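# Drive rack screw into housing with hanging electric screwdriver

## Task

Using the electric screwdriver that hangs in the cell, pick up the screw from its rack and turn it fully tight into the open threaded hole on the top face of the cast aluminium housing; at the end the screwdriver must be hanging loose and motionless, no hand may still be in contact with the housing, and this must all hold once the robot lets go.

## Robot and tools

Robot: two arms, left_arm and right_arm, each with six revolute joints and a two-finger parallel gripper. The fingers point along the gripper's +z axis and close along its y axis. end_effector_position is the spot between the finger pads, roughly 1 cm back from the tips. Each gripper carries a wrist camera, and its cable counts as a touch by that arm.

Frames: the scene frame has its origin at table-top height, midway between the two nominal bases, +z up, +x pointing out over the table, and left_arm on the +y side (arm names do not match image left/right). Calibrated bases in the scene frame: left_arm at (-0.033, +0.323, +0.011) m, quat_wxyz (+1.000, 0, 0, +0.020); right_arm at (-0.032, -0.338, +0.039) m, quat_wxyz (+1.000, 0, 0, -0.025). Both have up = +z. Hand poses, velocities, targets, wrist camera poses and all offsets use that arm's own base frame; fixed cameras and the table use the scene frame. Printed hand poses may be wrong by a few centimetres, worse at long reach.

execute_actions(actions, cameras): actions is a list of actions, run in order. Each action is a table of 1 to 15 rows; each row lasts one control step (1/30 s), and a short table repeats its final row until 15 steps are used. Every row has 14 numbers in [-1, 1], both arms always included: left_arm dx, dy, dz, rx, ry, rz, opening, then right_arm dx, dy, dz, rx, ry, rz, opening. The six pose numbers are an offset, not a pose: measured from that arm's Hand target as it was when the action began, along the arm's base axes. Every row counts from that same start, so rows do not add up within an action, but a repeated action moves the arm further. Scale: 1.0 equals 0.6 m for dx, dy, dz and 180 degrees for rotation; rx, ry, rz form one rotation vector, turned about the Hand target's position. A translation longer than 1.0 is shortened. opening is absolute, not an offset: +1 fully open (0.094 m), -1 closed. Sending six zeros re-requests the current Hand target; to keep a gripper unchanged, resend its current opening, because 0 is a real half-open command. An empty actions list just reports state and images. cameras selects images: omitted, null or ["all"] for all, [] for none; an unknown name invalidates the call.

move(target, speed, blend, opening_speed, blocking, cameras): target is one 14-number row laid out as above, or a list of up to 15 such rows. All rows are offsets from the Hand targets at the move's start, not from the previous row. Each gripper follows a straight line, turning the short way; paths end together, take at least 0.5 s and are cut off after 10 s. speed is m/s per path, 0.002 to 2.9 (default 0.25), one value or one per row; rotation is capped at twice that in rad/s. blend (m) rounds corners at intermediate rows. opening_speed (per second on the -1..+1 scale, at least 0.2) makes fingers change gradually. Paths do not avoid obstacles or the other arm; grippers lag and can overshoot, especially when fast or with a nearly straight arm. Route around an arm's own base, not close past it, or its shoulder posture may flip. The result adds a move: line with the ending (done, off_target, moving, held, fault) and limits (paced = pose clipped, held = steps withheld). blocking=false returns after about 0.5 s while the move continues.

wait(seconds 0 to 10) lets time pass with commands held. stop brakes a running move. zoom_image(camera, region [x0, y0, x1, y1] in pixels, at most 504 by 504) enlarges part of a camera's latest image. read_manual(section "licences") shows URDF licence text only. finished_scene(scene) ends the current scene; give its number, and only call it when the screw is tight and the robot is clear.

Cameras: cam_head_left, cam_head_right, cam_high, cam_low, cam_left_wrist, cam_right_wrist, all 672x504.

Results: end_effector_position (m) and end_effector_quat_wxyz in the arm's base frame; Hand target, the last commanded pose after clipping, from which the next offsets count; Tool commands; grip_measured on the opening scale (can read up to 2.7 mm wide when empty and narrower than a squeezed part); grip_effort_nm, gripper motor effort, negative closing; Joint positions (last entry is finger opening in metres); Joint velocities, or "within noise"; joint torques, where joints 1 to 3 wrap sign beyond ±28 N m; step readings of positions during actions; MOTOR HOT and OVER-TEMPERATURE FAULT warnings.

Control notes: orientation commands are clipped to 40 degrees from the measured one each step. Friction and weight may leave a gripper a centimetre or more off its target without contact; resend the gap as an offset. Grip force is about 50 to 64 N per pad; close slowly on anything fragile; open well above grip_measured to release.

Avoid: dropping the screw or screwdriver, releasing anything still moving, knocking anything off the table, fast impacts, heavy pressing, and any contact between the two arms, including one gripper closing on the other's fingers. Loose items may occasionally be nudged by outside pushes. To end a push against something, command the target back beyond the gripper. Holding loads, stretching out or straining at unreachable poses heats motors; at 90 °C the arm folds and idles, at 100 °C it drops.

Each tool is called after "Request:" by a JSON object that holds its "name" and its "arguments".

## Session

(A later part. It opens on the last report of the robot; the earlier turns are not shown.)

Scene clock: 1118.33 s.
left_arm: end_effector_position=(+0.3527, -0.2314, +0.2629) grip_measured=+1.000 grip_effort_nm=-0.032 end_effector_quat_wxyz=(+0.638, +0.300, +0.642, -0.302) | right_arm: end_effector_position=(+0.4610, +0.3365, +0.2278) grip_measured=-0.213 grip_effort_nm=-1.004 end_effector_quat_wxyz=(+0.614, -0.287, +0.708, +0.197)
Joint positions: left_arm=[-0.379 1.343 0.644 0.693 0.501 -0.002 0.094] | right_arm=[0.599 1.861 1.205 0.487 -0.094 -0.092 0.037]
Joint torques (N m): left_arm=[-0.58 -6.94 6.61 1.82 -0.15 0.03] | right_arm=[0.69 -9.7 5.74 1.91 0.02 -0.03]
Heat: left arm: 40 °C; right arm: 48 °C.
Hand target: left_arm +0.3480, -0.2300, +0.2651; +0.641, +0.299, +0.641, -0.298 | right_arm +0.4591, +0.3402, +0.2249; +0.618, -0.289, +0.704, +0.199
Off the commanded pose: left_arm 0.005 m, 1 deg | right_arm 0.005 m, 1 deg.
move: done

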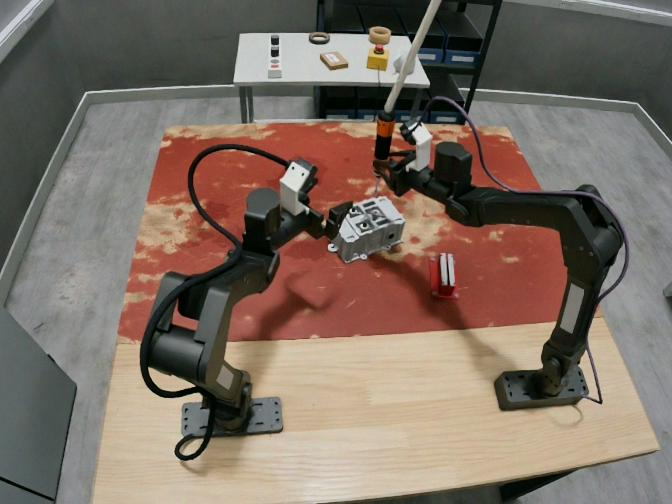

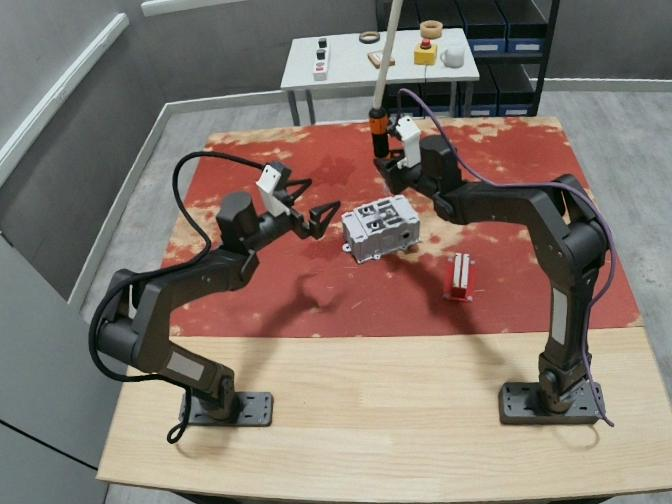

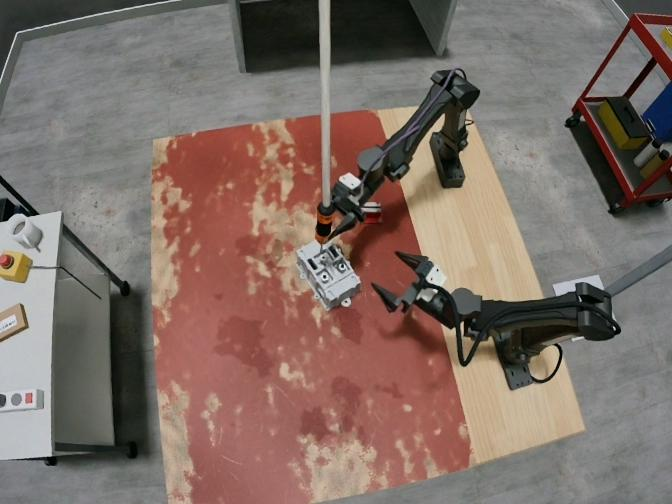

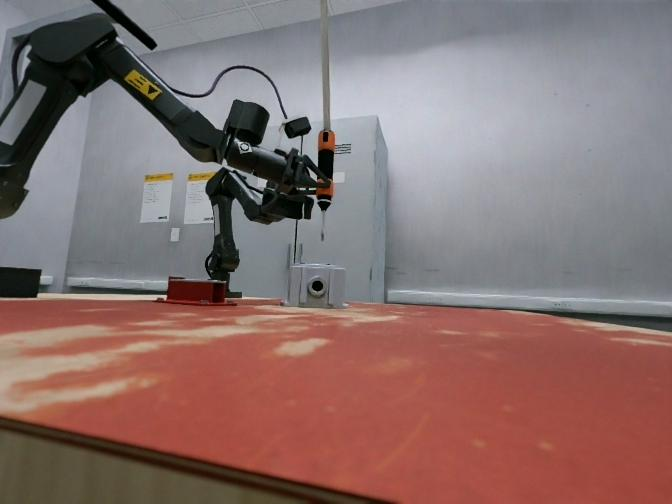

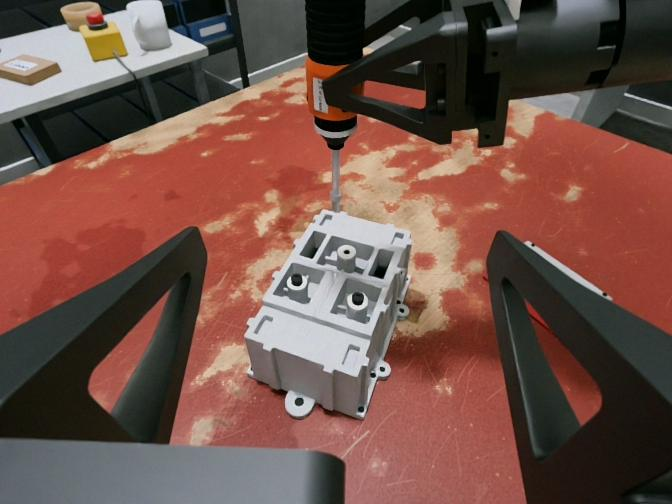

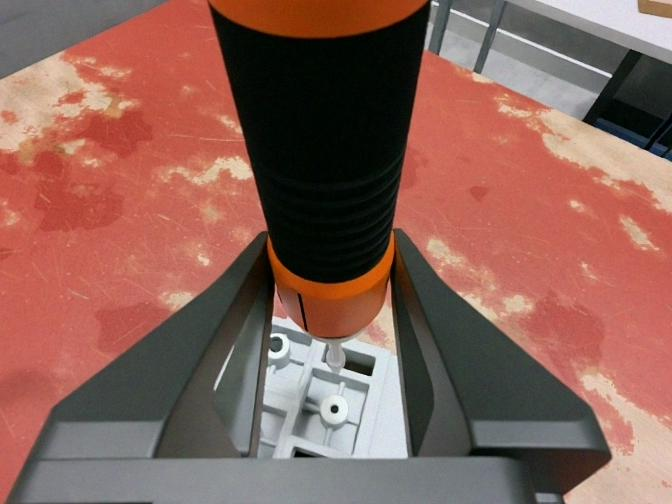

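Request:
{"name": "move", "arguments": {"target": [0,0,0,0,0,0,1, -0.0125,-0.0103,-0.033,0,0,0,-0.5], "speed": 0.05, "cameras": ["cam_left_wrist","cam_right_wrist","cam_low","cam_high"]}}

Request:
{"name": "zoom_image", "arguments": {"camera": "cam_left_wrist", "region": [280, 150, 400, 280]}}

Request:
{"name": "zoom_image", "arguments": {"camera": "cam_right_wrist", "region": [270, 320, 390, 440]}}

Request:
{"name": "zoom_image", "arguments": {"camera": "cam_low", "region": [240, 150, 400, 310]}}

Request:
{"name": "zoom_image", "arguments": {"camera": "cam_high", "region": [270, 180, 370, 310]}}

Scene clock: 1184.50 s.
left_arm: end_effector_position=(+0.3527, -0.2314, +0.2628) grip_measured=+1.000 grip_effort_nm=-0.022 end_effector_quat_wxyz=(+0.637, +0.300, +0.642, -0.302) | right_arm: end_effector_position=(+0.4536, +0.3313, +0.2102) grip_measured=-0.213 grip_effort_nm=-1.009 end_effector_quat_wxyz=(+0.616, -0.287, +0.707, +0.197)
Joint positions: left_arm=[-0.379 1.343 0.644 0.692 0.501 -0.002 0.094] | right_arm=[0.599 1.861 1.121 0.576 -0.094 -0.092 0.037]
Joint torques (N m): left_arm=[-0.61 -6.93 6.57 1.83 -0.16 0.02] | right_arm=[0.57 -9.25 5.37 1.91 -0.04 -0.03]
Heat: left arm: 40 °C; right arm: 47 °C.
Hand target: left_arm +0.3480, -0.2300, +0.2650; +0.641, +0.299, +0.641, -0.298 | right_arm +0.4517, +0.3340, +0.2051; +0.618, -0.289, +0.704, +0.199
Off the commanded pose: left_arm 0.005 m, 1 deg | right_arm 0.006 m, 1 deg.
move: done
Images, in order (width x height): cam_high 672x504, cam_low 672x504, cam_left_wrist 672x504, cam_right_wrist 672x504.

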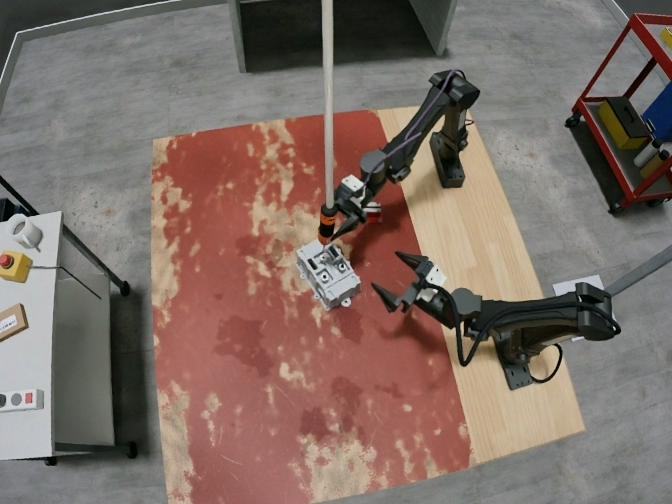

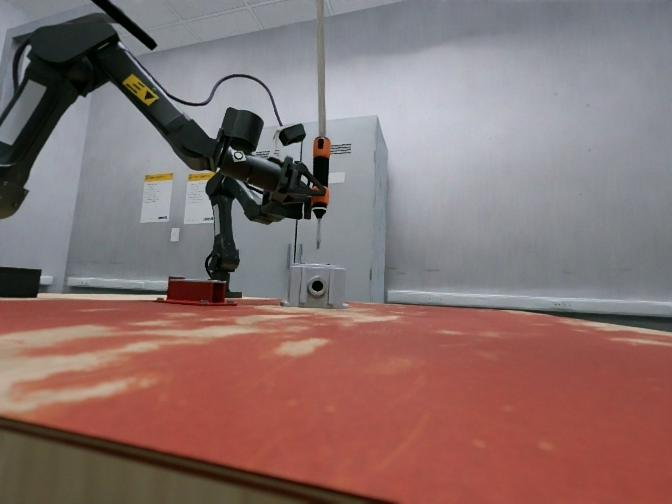

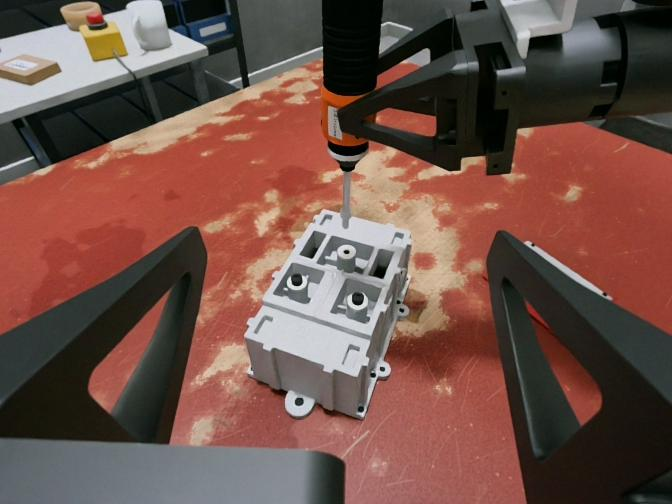

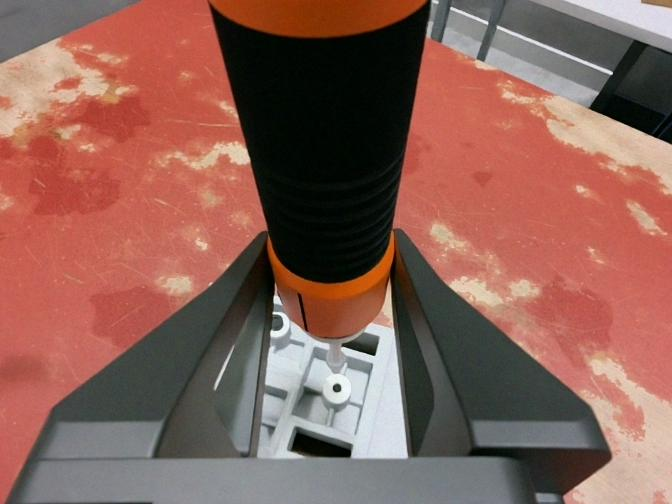

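Scaled by 3.877 (camera's finer frame: 960x720).

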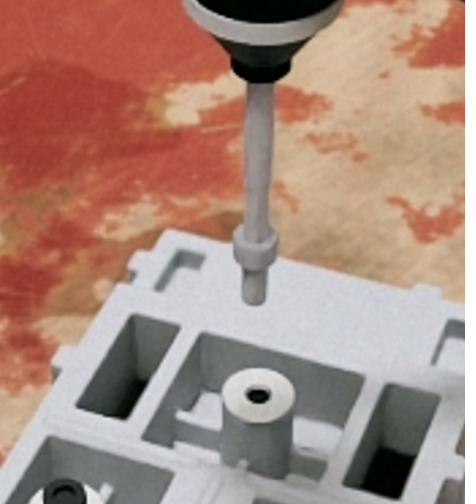

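Scaled by 4.200 (camera's finer frame: 960x720).

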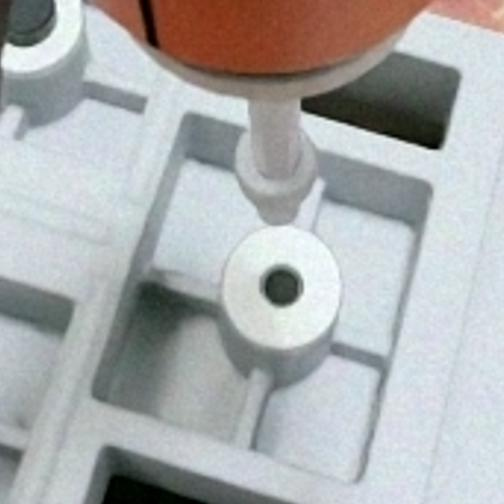

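Scaled by 3.150 (camera's finer frame: 960x720).

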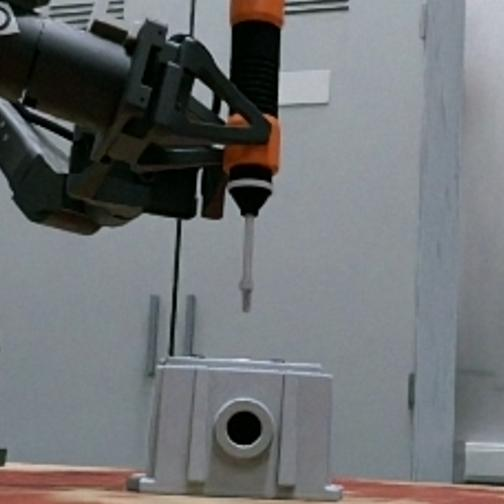

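Scaled by 3.877 (camera's finer frame: 960x720).

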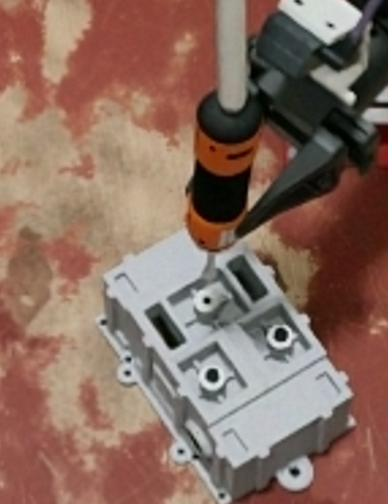

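Request:
{"name": "move", "arguments": {"target": [0,0,0,0,0,0,1, -0.003,-0.0024,-0.03,0,0,0,-0.5], "speed": 0.04, "cameras": ["cam_left_wrist","cam_right_wrist","cam_low","cam_high"]}}

Request:
{"name": "zoom_image", "arguments": {"camera": "cam_left_wrist", "region": [280, 150, 400, 280]}}

Request:
{"name": "zoom_image", "arguments": {"camera": "cam_right_wrist", "region": [270, 320, 390, 440]}}

Request:
{"name": "zoom_image", "arguments": {"camera": "cam_low", "region": [240, 150, 400, 310]}}

Scene clock: 1202.60 s.
left_arm: end_effector_position=(+0.3527, -0.2314, +0.2628) grip_measured=+1.000 grip_effort_nm=-0.027 end_effector_quat_wxyz=(+0.637, +0.300, +0.642, -0.302) | right_arm: end_effector_position=(+0.4519, +0.3302, +0.1930) grip_measured=-0.213 grip_effort_nm=-1.009 end_effector_quat_wxyz=(+0.617, -0.286, +0.706, +0.197)
Joint positions: left_arm=[-0.379 1.343 0.644 0.692 0.501 -0.002 0.094] | right_arm=[0.599 1.889 1.078 0.65 -0.094 -0.092 0.037]
Joint torques (N m): left_arm=[-0.64 -6.97 6.6 1.82 -0.17 0.03] | right_arm=[0.47 -9.16 5.19 1.88 -0.01 -0.03]
Heat: left arm: 39 °C; right arm: 47 °C.
Hand target: left_arm +0.3480, -0.2300, +0.2650; +0.641, +0.299, +0.641, -0.298 | right_arm +0.4498, +0.3325, +0.1870; +0.617, -0.289, +0.704, +0.199
Off the commanded pose: left_arm 0.005 m, 1 deg | right_arm 0.007 m, 0 deg.
move: done
Images, in order (width x height): cam_high 672x504, cam_low 672x504, cam_left_wrist 672x504, cam_right_wrist 672x504.

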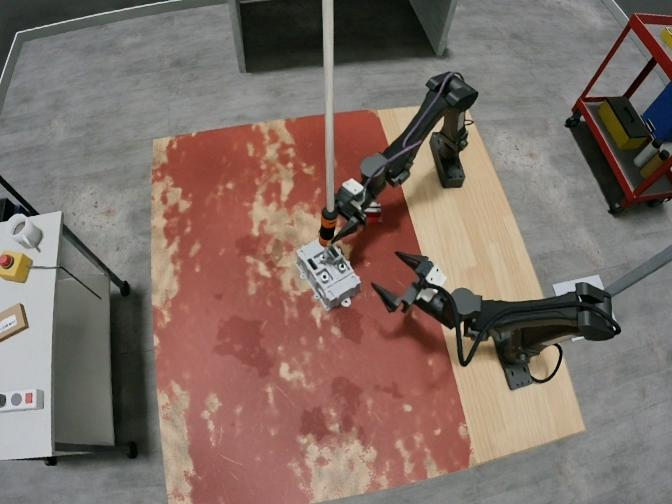

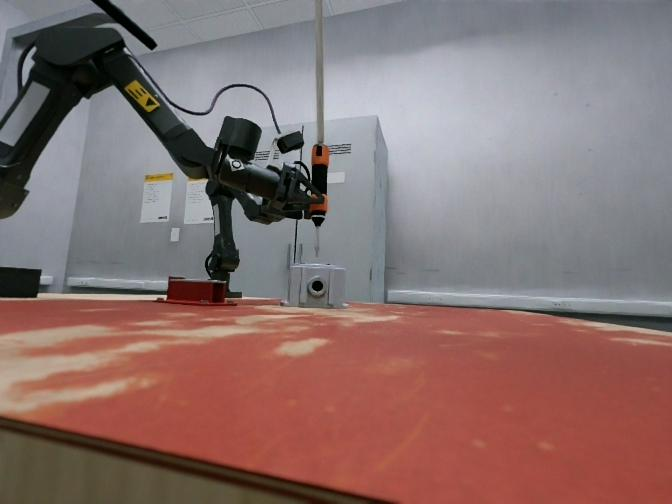

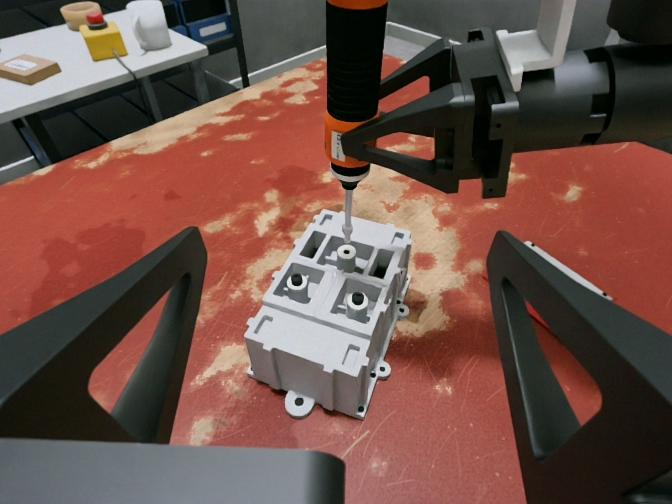

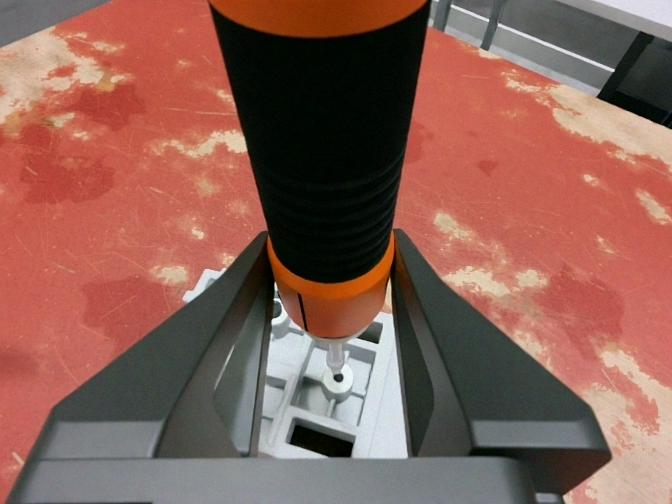

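Scaled by 3.877 (camera's finer frame: 960x720).

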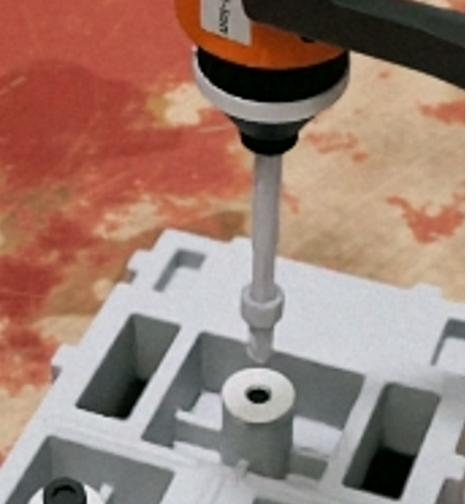

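Scaled by 4.200 (camera's finer frame: 960x720).

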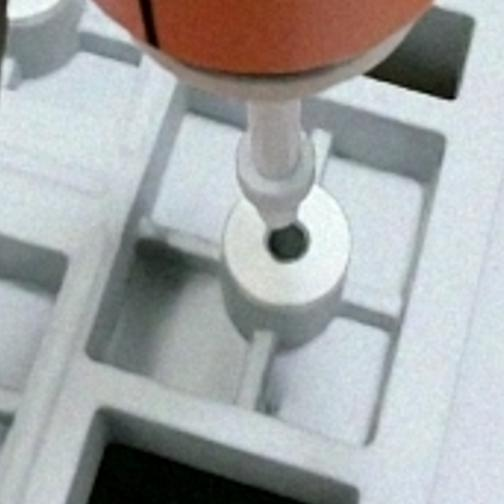

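Scaled by 3.150 (camera's finer frame: 960x720).

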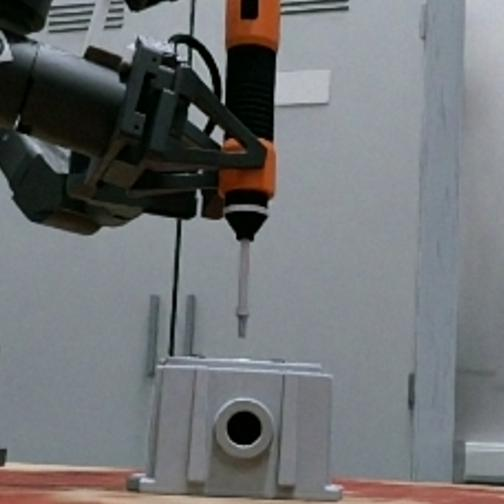

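Request:
{"name": "move", "arguments": {"target": [0,0,0,0,0,0,1, 0.0013,-0.002,-0.015,0,0,0,-0.5], "speed": 0.03, "cameras": ["cam_left_wrist","cam_right_wrist","cam_low","cam_high"]}}

Request:
{"name": "zoom_image", "arguments": {"camera": "cam_left_wrist", "region": [280, 150, 400, 280]}}

Request:
{"name": "zoom_image", "arguments": {"camera": "cam_right_wrist", "region": [270, 320, 390, 440]}}

Request:
{"name": "zoom_image", "arguments": {"camera": "cam_low", "region": [240, 150, 400, 310]}}

Scene clock: 1222.97 s.
left_arm: end_effector_position=(+0.3527, -0.2314, +0.2628) grip_measured=+1.000 grip_effort_nm=-0.027 end_effector_quat_wxyz=(+0.637, +0.300, +0.642, -0.302) | right_arm: end_effector_position=(+0.4521, +0.3303, +0.1851) grip_measured=-0.213 grip_effort_nm=-1.009 end_effector_quat_wxyz=(+0.618, -0.286, +0.705, +0.197)
Joint positions: left_arm=[-0.379 1.343 0.644 0.692 0.501 -0.002 0.094] | right_arm=[0.599 1.908 1.063 0.686 -0.094 -0.092 0.037]
Joint torques (N m): left_arm=[-0.62 -6.94 6.58 1.83 -0.17 0.02] | right_arm=[0.16 -9.22 5.22 1.87 -0.07 -0.03]
Heat: left arm: 39 °C; right arm: 49 °C.
Hand target: left_arm +0.3480, -0.2300, +0.2651; +0.641, +0.299, +0.641, -0.298 | right_arm +0.4506, +0.3313, +0.1780; +0.617, -0.289, +0.704, +0.199
Off the commanded pose: left_arm 0.005 m, 1 deg | right_arm 0.007 m, 0 deg.
move: done
Images, in order (width x height): cam_high 672x504, cam_low 672x504, cam_left_wrist 672x504, cam_right_wrist 672x504.

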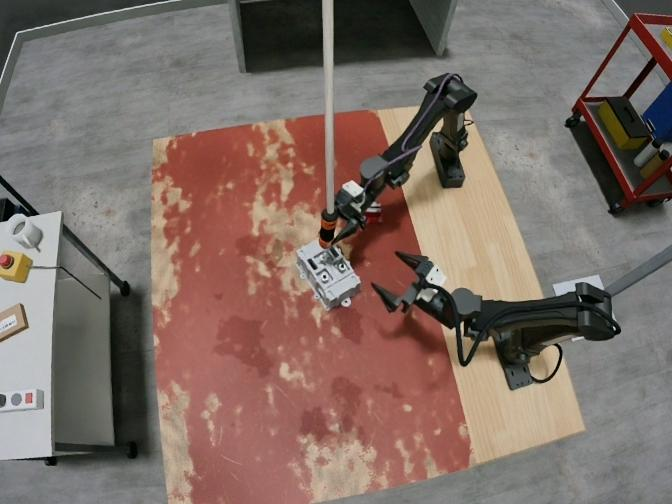

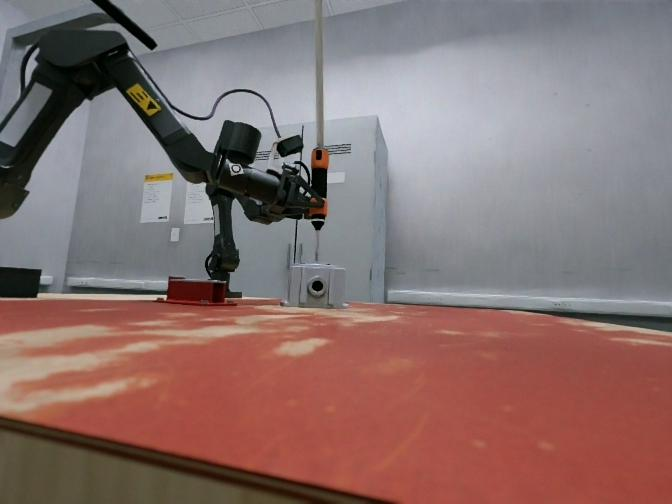

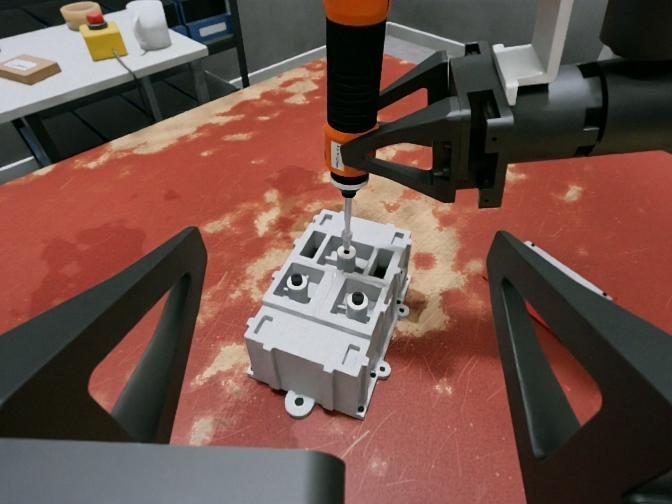

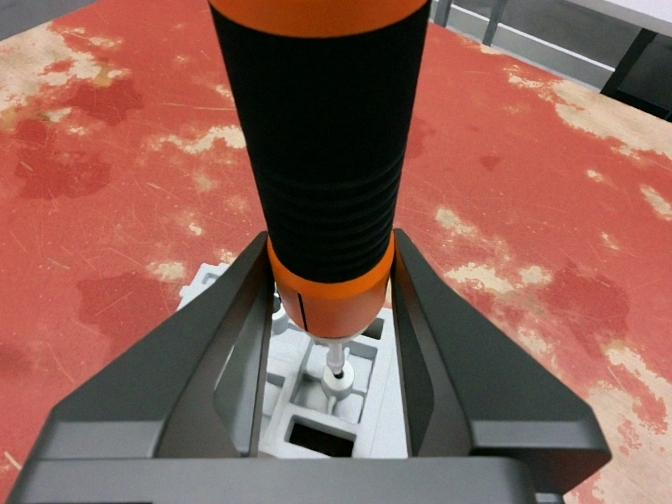

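Scaled by 3.877 (camera's finer frame: 960x720).

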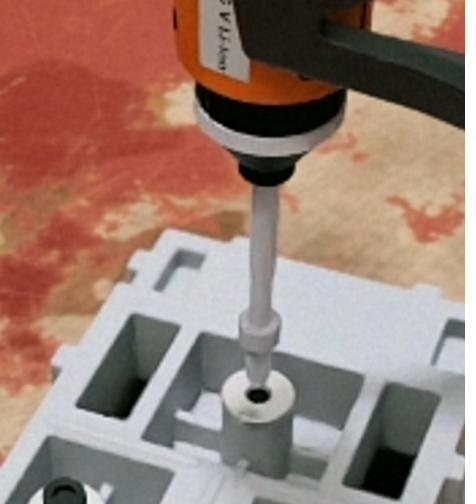

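Scaled by 4.200 (camera's finer frame: 960x720).

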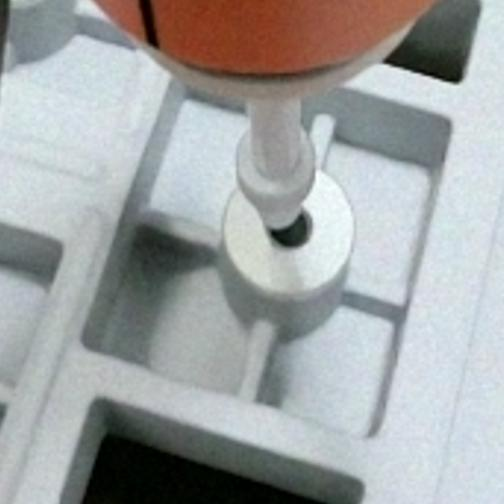

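Scaled by 3.150 (camera's finer frame: 960x720).

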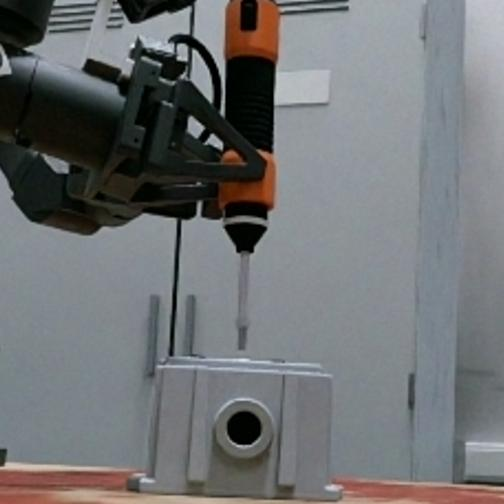

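Request:
{"name": "move", "arguments": {"target": [0,0,0,0,0,0,1, 0.0038,-0.0065,0,0,0,0,-0.5], "speed": 0.03, "cameras": ["cam_left_wrist","cam_right_wrist","cam_low","cam_high"]}}

Request:
{"name": "zoom_image", "arguments": {"camera": "cam_left_wrist", "region": [280, 150, 400, 280]}}

Request:
{"name": "zoom_image", "arguments": {"camera": "cam_right_wrist", "region": [270, 320, 390, 440]}}

Scene clock: 1253.13 s.
left_arm: end_effector_position=(+0.3527, -0.2314, +0.2628) grip_measured=+1.000 grip_effort_nm=-0.032 end_effector_quat_wxyz=(+0.637, +0.300, +0.642, -0.302) | right_arm: end_effector_position=(+0.4553, +0.3260, +0.1853) grip_measured=-0.213 grip_effort_nm=-1.009 end_effector_quat_wxyz=(+0.620, -0.283, +0.706, +0.194)
Joint positions: left_arm=[-0.379 1.343 0.644 0.692 0.501 -0.002 0.094] | right_arm=[0.59 1.908 1.063 0.687 -0.094 -0.092 0.037]
Joint torques (N m): left_arm=[-0.62 -6.9 6.61 1.82 -0.17 0.03] | right_arm=[-0.21 -9.25 5.07 1.89 -0.19 -0.05]
Heat: left arm: 39 °C; right arm: 47 °C.
Hand target: left_arm +0.3480, -0.2300, +0.2650; +0.641, +0.299, +0.641, -0.298 | right_arm +0.4529, +0.3274, +0.1780; +0.617, -0.289, +0.704, +0.199
Off the commanded pose: left_arm 0.005 m, 1 deg | right_arm 0.008 m, 1 deg.
move: done
Images, in order (width x height): cam_high 672x504, cam_low 672x504, cam_left_wrist 672x504, cam_right_wrist 672x504.

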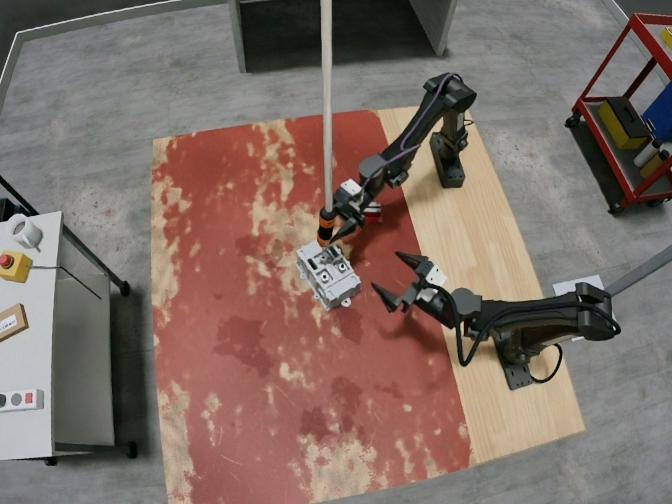

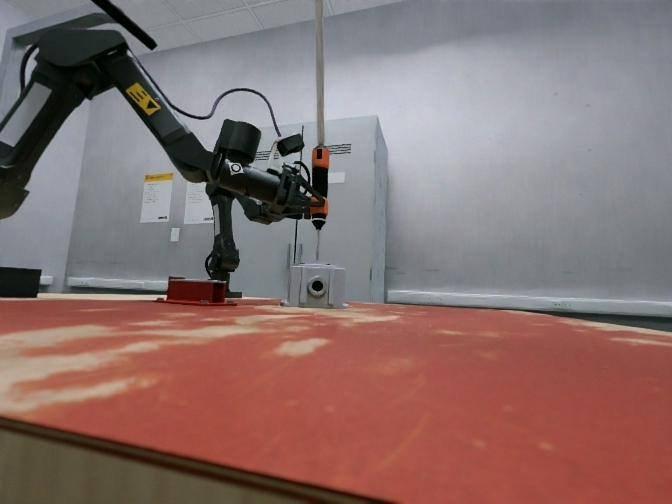

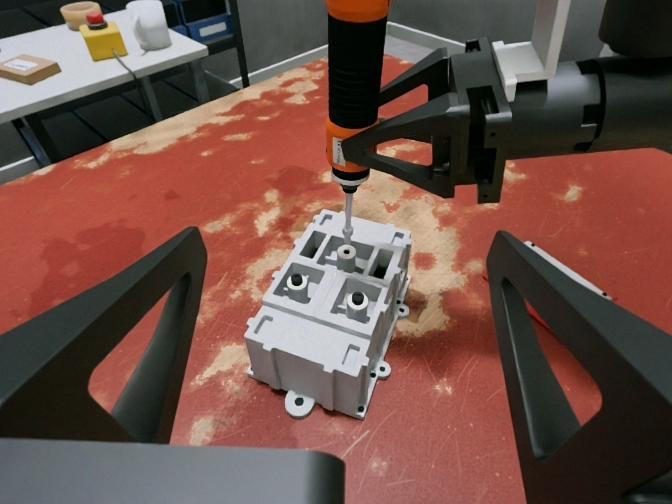

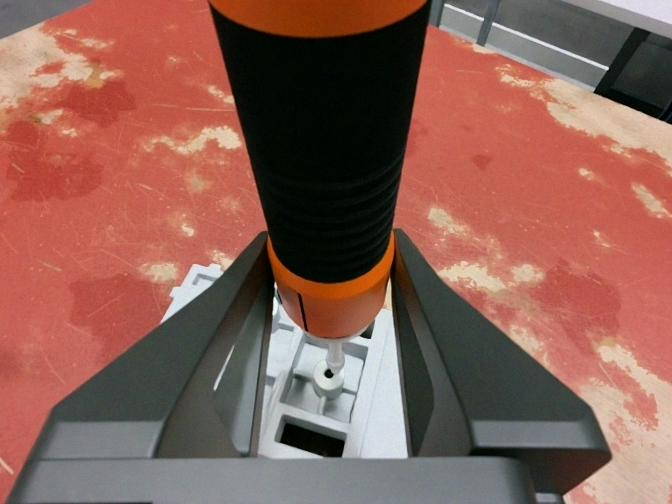

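Scaled by 3.877 (camera's finer frame: 960x720).

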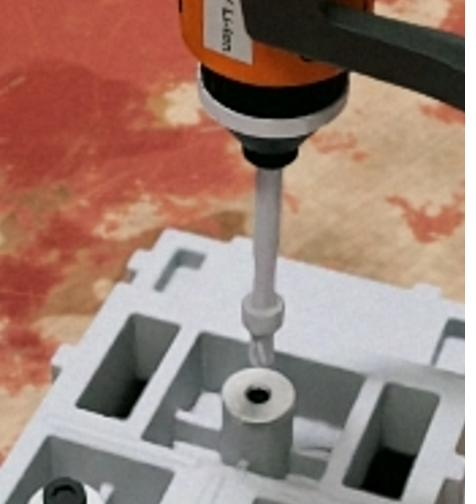

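Scaled by 4.200 (camera's finer frame: 960x720).

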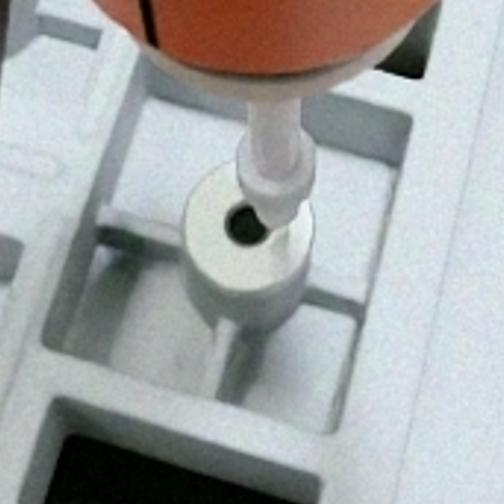

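Request:
{"name": "move", "arguments": {"target": [0,0,0,0,0,0,1, -0.0054,0.0074,0,0,0,0,-0.5], "speed": 0.03, "cameras": ["cam_left_wrist","cam_right_wrist"]}}

Request:
{"name": "zoom_image", "arguments": {"camera": "cam_left_wrist", "region": [280, 150, 400, 280]}}

Request:
{"name": "zoom_image", "arguments": {"camera": "cam_right_wrist", "region": [270, 320, 390, 440]}}

Scene clock: 1269.33 s.
left_arm: end_effector_position=(+0.3527, -0.2314, +0.2628) grip_measured=+1.000 grip_effort_nm=-0.027 end_effector_quat_wxyz=(+0.637, +0.300, +0.642, -0.302) | right_arm: end_effector_position=(+0.4539, +0.3279, +0.1854) grip_measured=-0.213 grip_effort_nm=-1.013 end_effector_quat_wxyz=(+0.619, -0.284, +0.705, +0.196)
Joint positions: left_arm=[-0.379 1.343 0.644 0.692 0.501 -0.002 0.094] | right_arm=[0.594 1.908 1.063 0.687 -0.094 -0.092 0.037]
Joint torques (N m): left_arm=[-0.62 -6.95 6.6 1.83 -0.17 0.03] | right_arm=[0.72 -9.36 4.97 1.95 -0.04 -0.05]
Heat: left arm: 39 °C; right arm: 47 °C.
Hand target: left_arm +0.3480, -0.2300, +0.2650; +0.641, +0.299, +0.641, -0.298 | right_arm +0.4497, +0.3318, +0.1780; +0.617, -0.289, +0.704, +0.199
Off the commanded pose: left_arm 0.005 m, 1 deg | right_arm 0.009 m, 1 deg.
move: done

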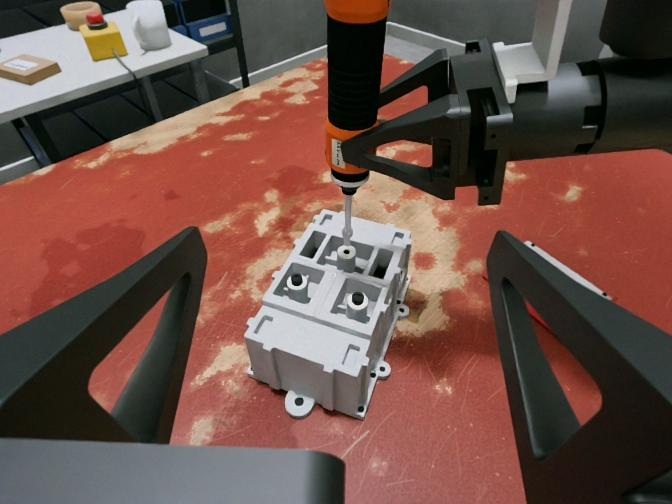

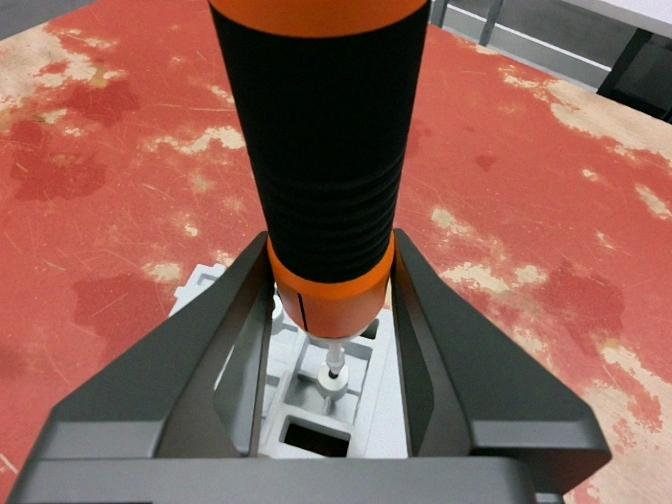

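Scaled by 3.877 (camera's finer frame: 960x720).

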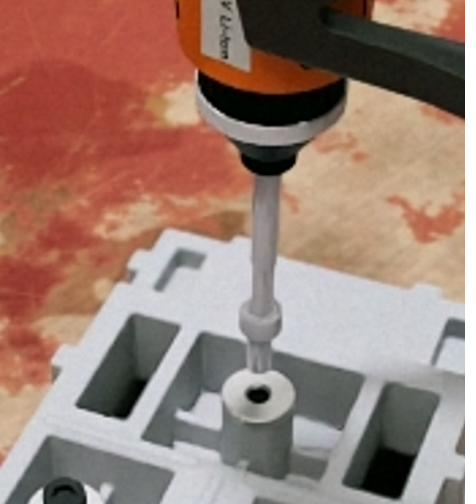

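Scaled by 4.200 (camera's finer frame: 960x720).

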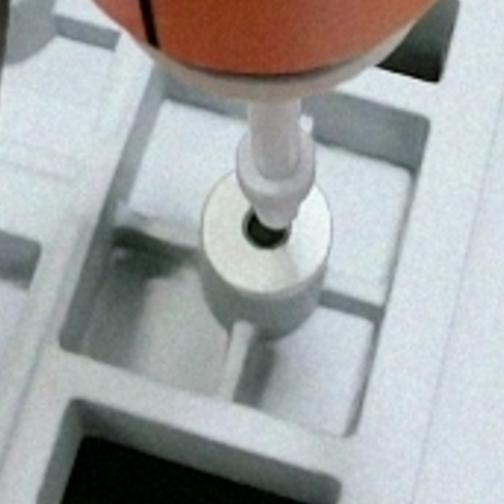

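Request:
{"name": "move", "arguments": {"target": [0,0,0,0,0,0,1, -0.0021,0.0028,0,0,0,0,-0.5], "speed": 0.03, "cameras": ["cam_left_wrist","cam_right_wrist"]}}

Request:
{"name": "zoom_image", "arguments": {"camera": "cam_left_wrist", "region": [280, 150, 400, 280]}}

Request:
{"name": "zoom_image", "arguments": {"camera": "cam_right_wrist", "region": [270, 320, 390, 440]}}

Scene clock: 1277.60 s.
left_arm: end_effector_position=(+0.3527, -0.2314, +0.2628) grip_measured=+1.000 grip_effort_nm=-0.022 end_effector_quat_wxyz=(+0.637, +0.300, +0.642, -0.302) | right_arm: end_effector_position=(+0.4523, +0.3301, +0.1855) grip_measured=-0.213 grip_effort_nm=-1.009 end_effector_quat_wxyz=(+0.619, -0.285, +0.705, +0.197)
Joint positions: left_arm=[-0.379 1.343 0.644 0.692 0.501 -0.002 0.094] | right_arm=[0.599 1.908 1.063 0.688 -0.092 -0.091 0.037]
Joint torques (N m): left_arm=[-0.62 -6.93 6.56 1.83 -0.16 0.03] | right_arm=[0.84 -9.33 4.82 1.92 0.01 -0.02]
Heat: left arm: 39 °C; right arm: 47 °C.
Hand target: left_arm +0.3480, -0.2300, +0.2650; +0.641, +0.299, +0.641, -0.298 | right_arm +0.4484, +0.3336, +0.1780; +0.617, -0.289, +0.704, +0.199
Off the commanded pose: left_arm 0.005 m, 1 deg | right_arm 0.009 m, 1 deg.
move: done

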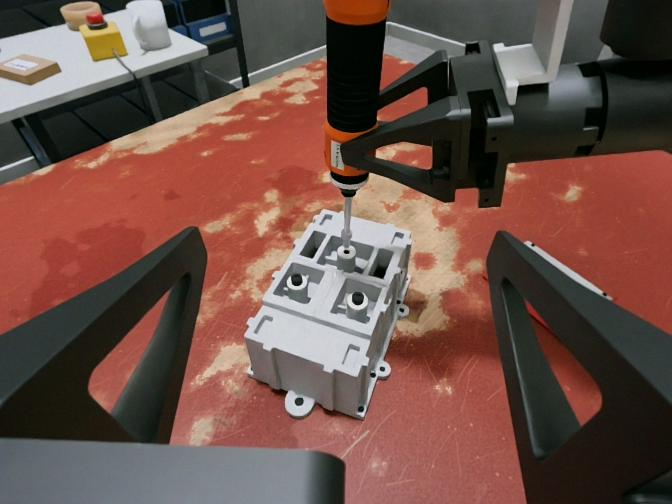

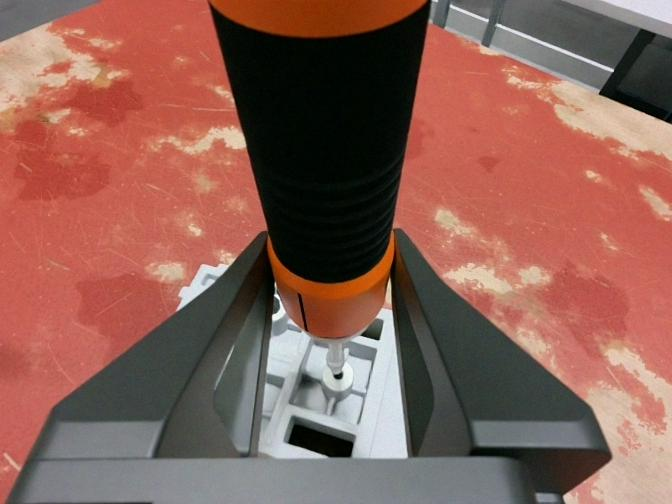

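Scaled by 3.877 (camera's finer frame: 960x720).

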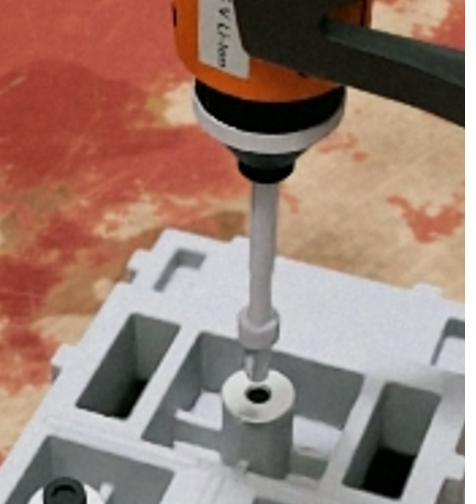

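Scaled by 4.200 (camera's finer frame: 960x720).

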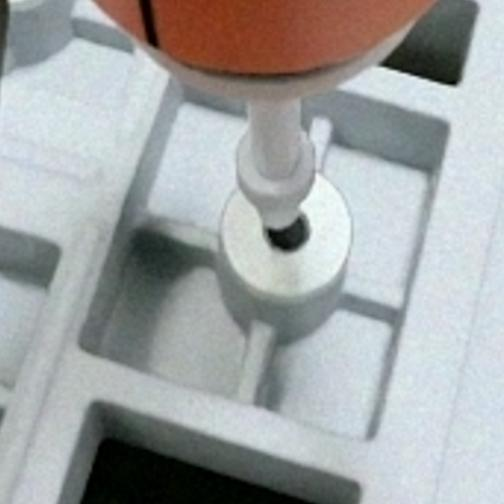

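Request:
{"name": "move", "arguments": {"target": [0,0,0,0,0,0,1, 0,0,-0.012,0,0,0,-0.5], "speed": 0.03, "cameras": ["cam_left_wrist","cam_right_wrist"]}}

Request:
{"name": "zoom_image", "arguments": {"camera": "cam_left_wrist", "region": [280, 150, 400, 280]}}

Request:
{"name": "zoom_image", "arguments": {"camera": "cam_right_wrist", "region": [270, 320, 390, 440]}}

Scene clock: 1293.33 s.
left_arm: end_effector_position=(+0.3527, -0.2314, +0.2628) grip_measured=+1.000 grip_effort_nm=-0.032 end_effector_quat_wxyz=(+0.637, +0.300, +0.642, -0.302) | right_arm: end_effector_position=(+0.4521, +0.3297, +0.1786) grip_measured=-0.213 grip_effort_nm=-1.009 end_effector_quat_wxyz=(+0.619, -0.285, +0.705, +0.197)
Joint positions: left_arm=[-0.379 1.343 0.644 0.692 0.501 -0.002 0.094] | right_arm=[0.599 1.923 1.05 0.715 -0.091 -0.091 0.037]
Joint torques (N m): left_arm=[-0.61 -6.95 6.56 1.83 -0.17 0.03] | right_arm=[0.94 -9.18 4.94 1.94 -0.01 -0.01]
Heat: left arm: 39 °C; right arm: 47 °C.
Hand target: left_arm +0.3480, -0.2300, +0.2650; +0.641, +0.299, +0.641, -0.298 | right_arm +0.4484, +0.3336, +0.1707; +0.617, -0.289, +0.704, +0.199
Off the commanded pose: left_arm 0.005 m, 1 deg | right_arm 0.010 m, 1 deg.
move: done

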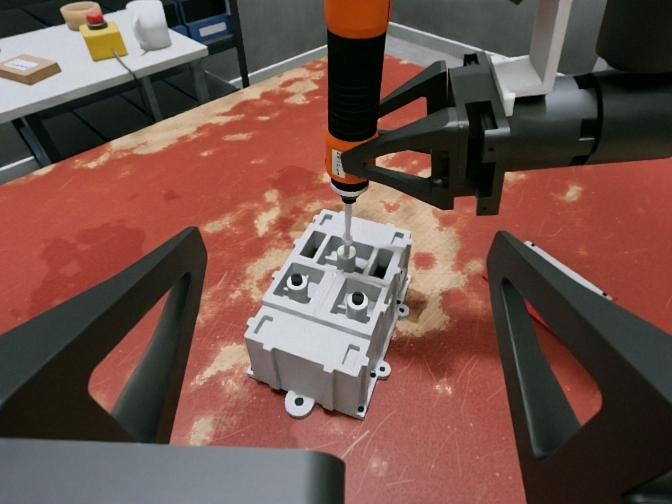

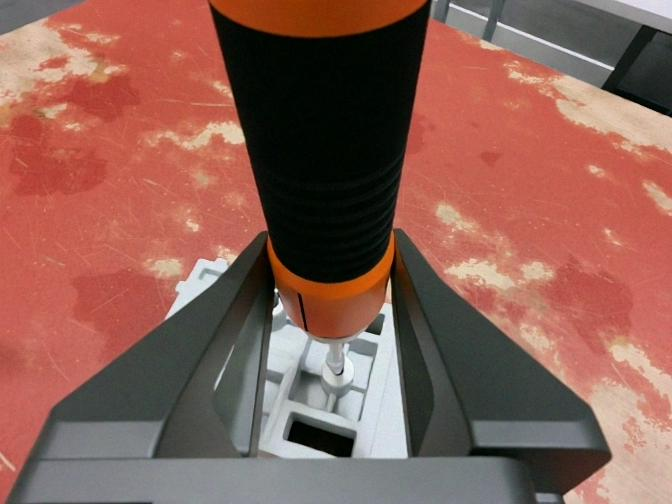

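Scaled by 3.877 (camera's finer frame: 960x720).

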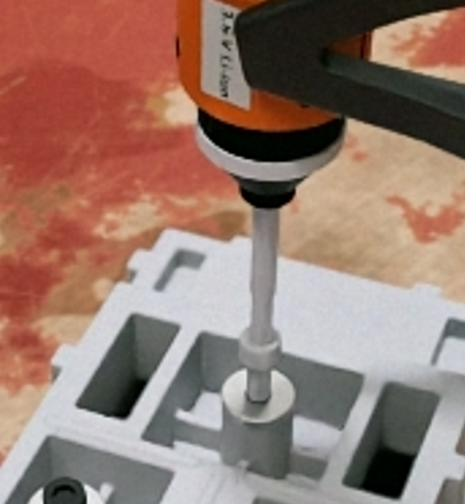

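Scaled by 4.200 (camera's finer frame: 960x720).

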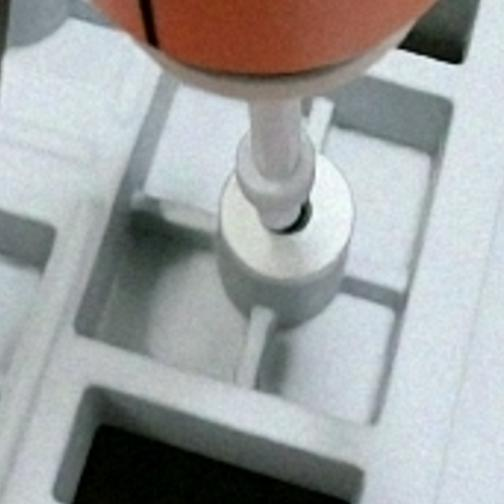

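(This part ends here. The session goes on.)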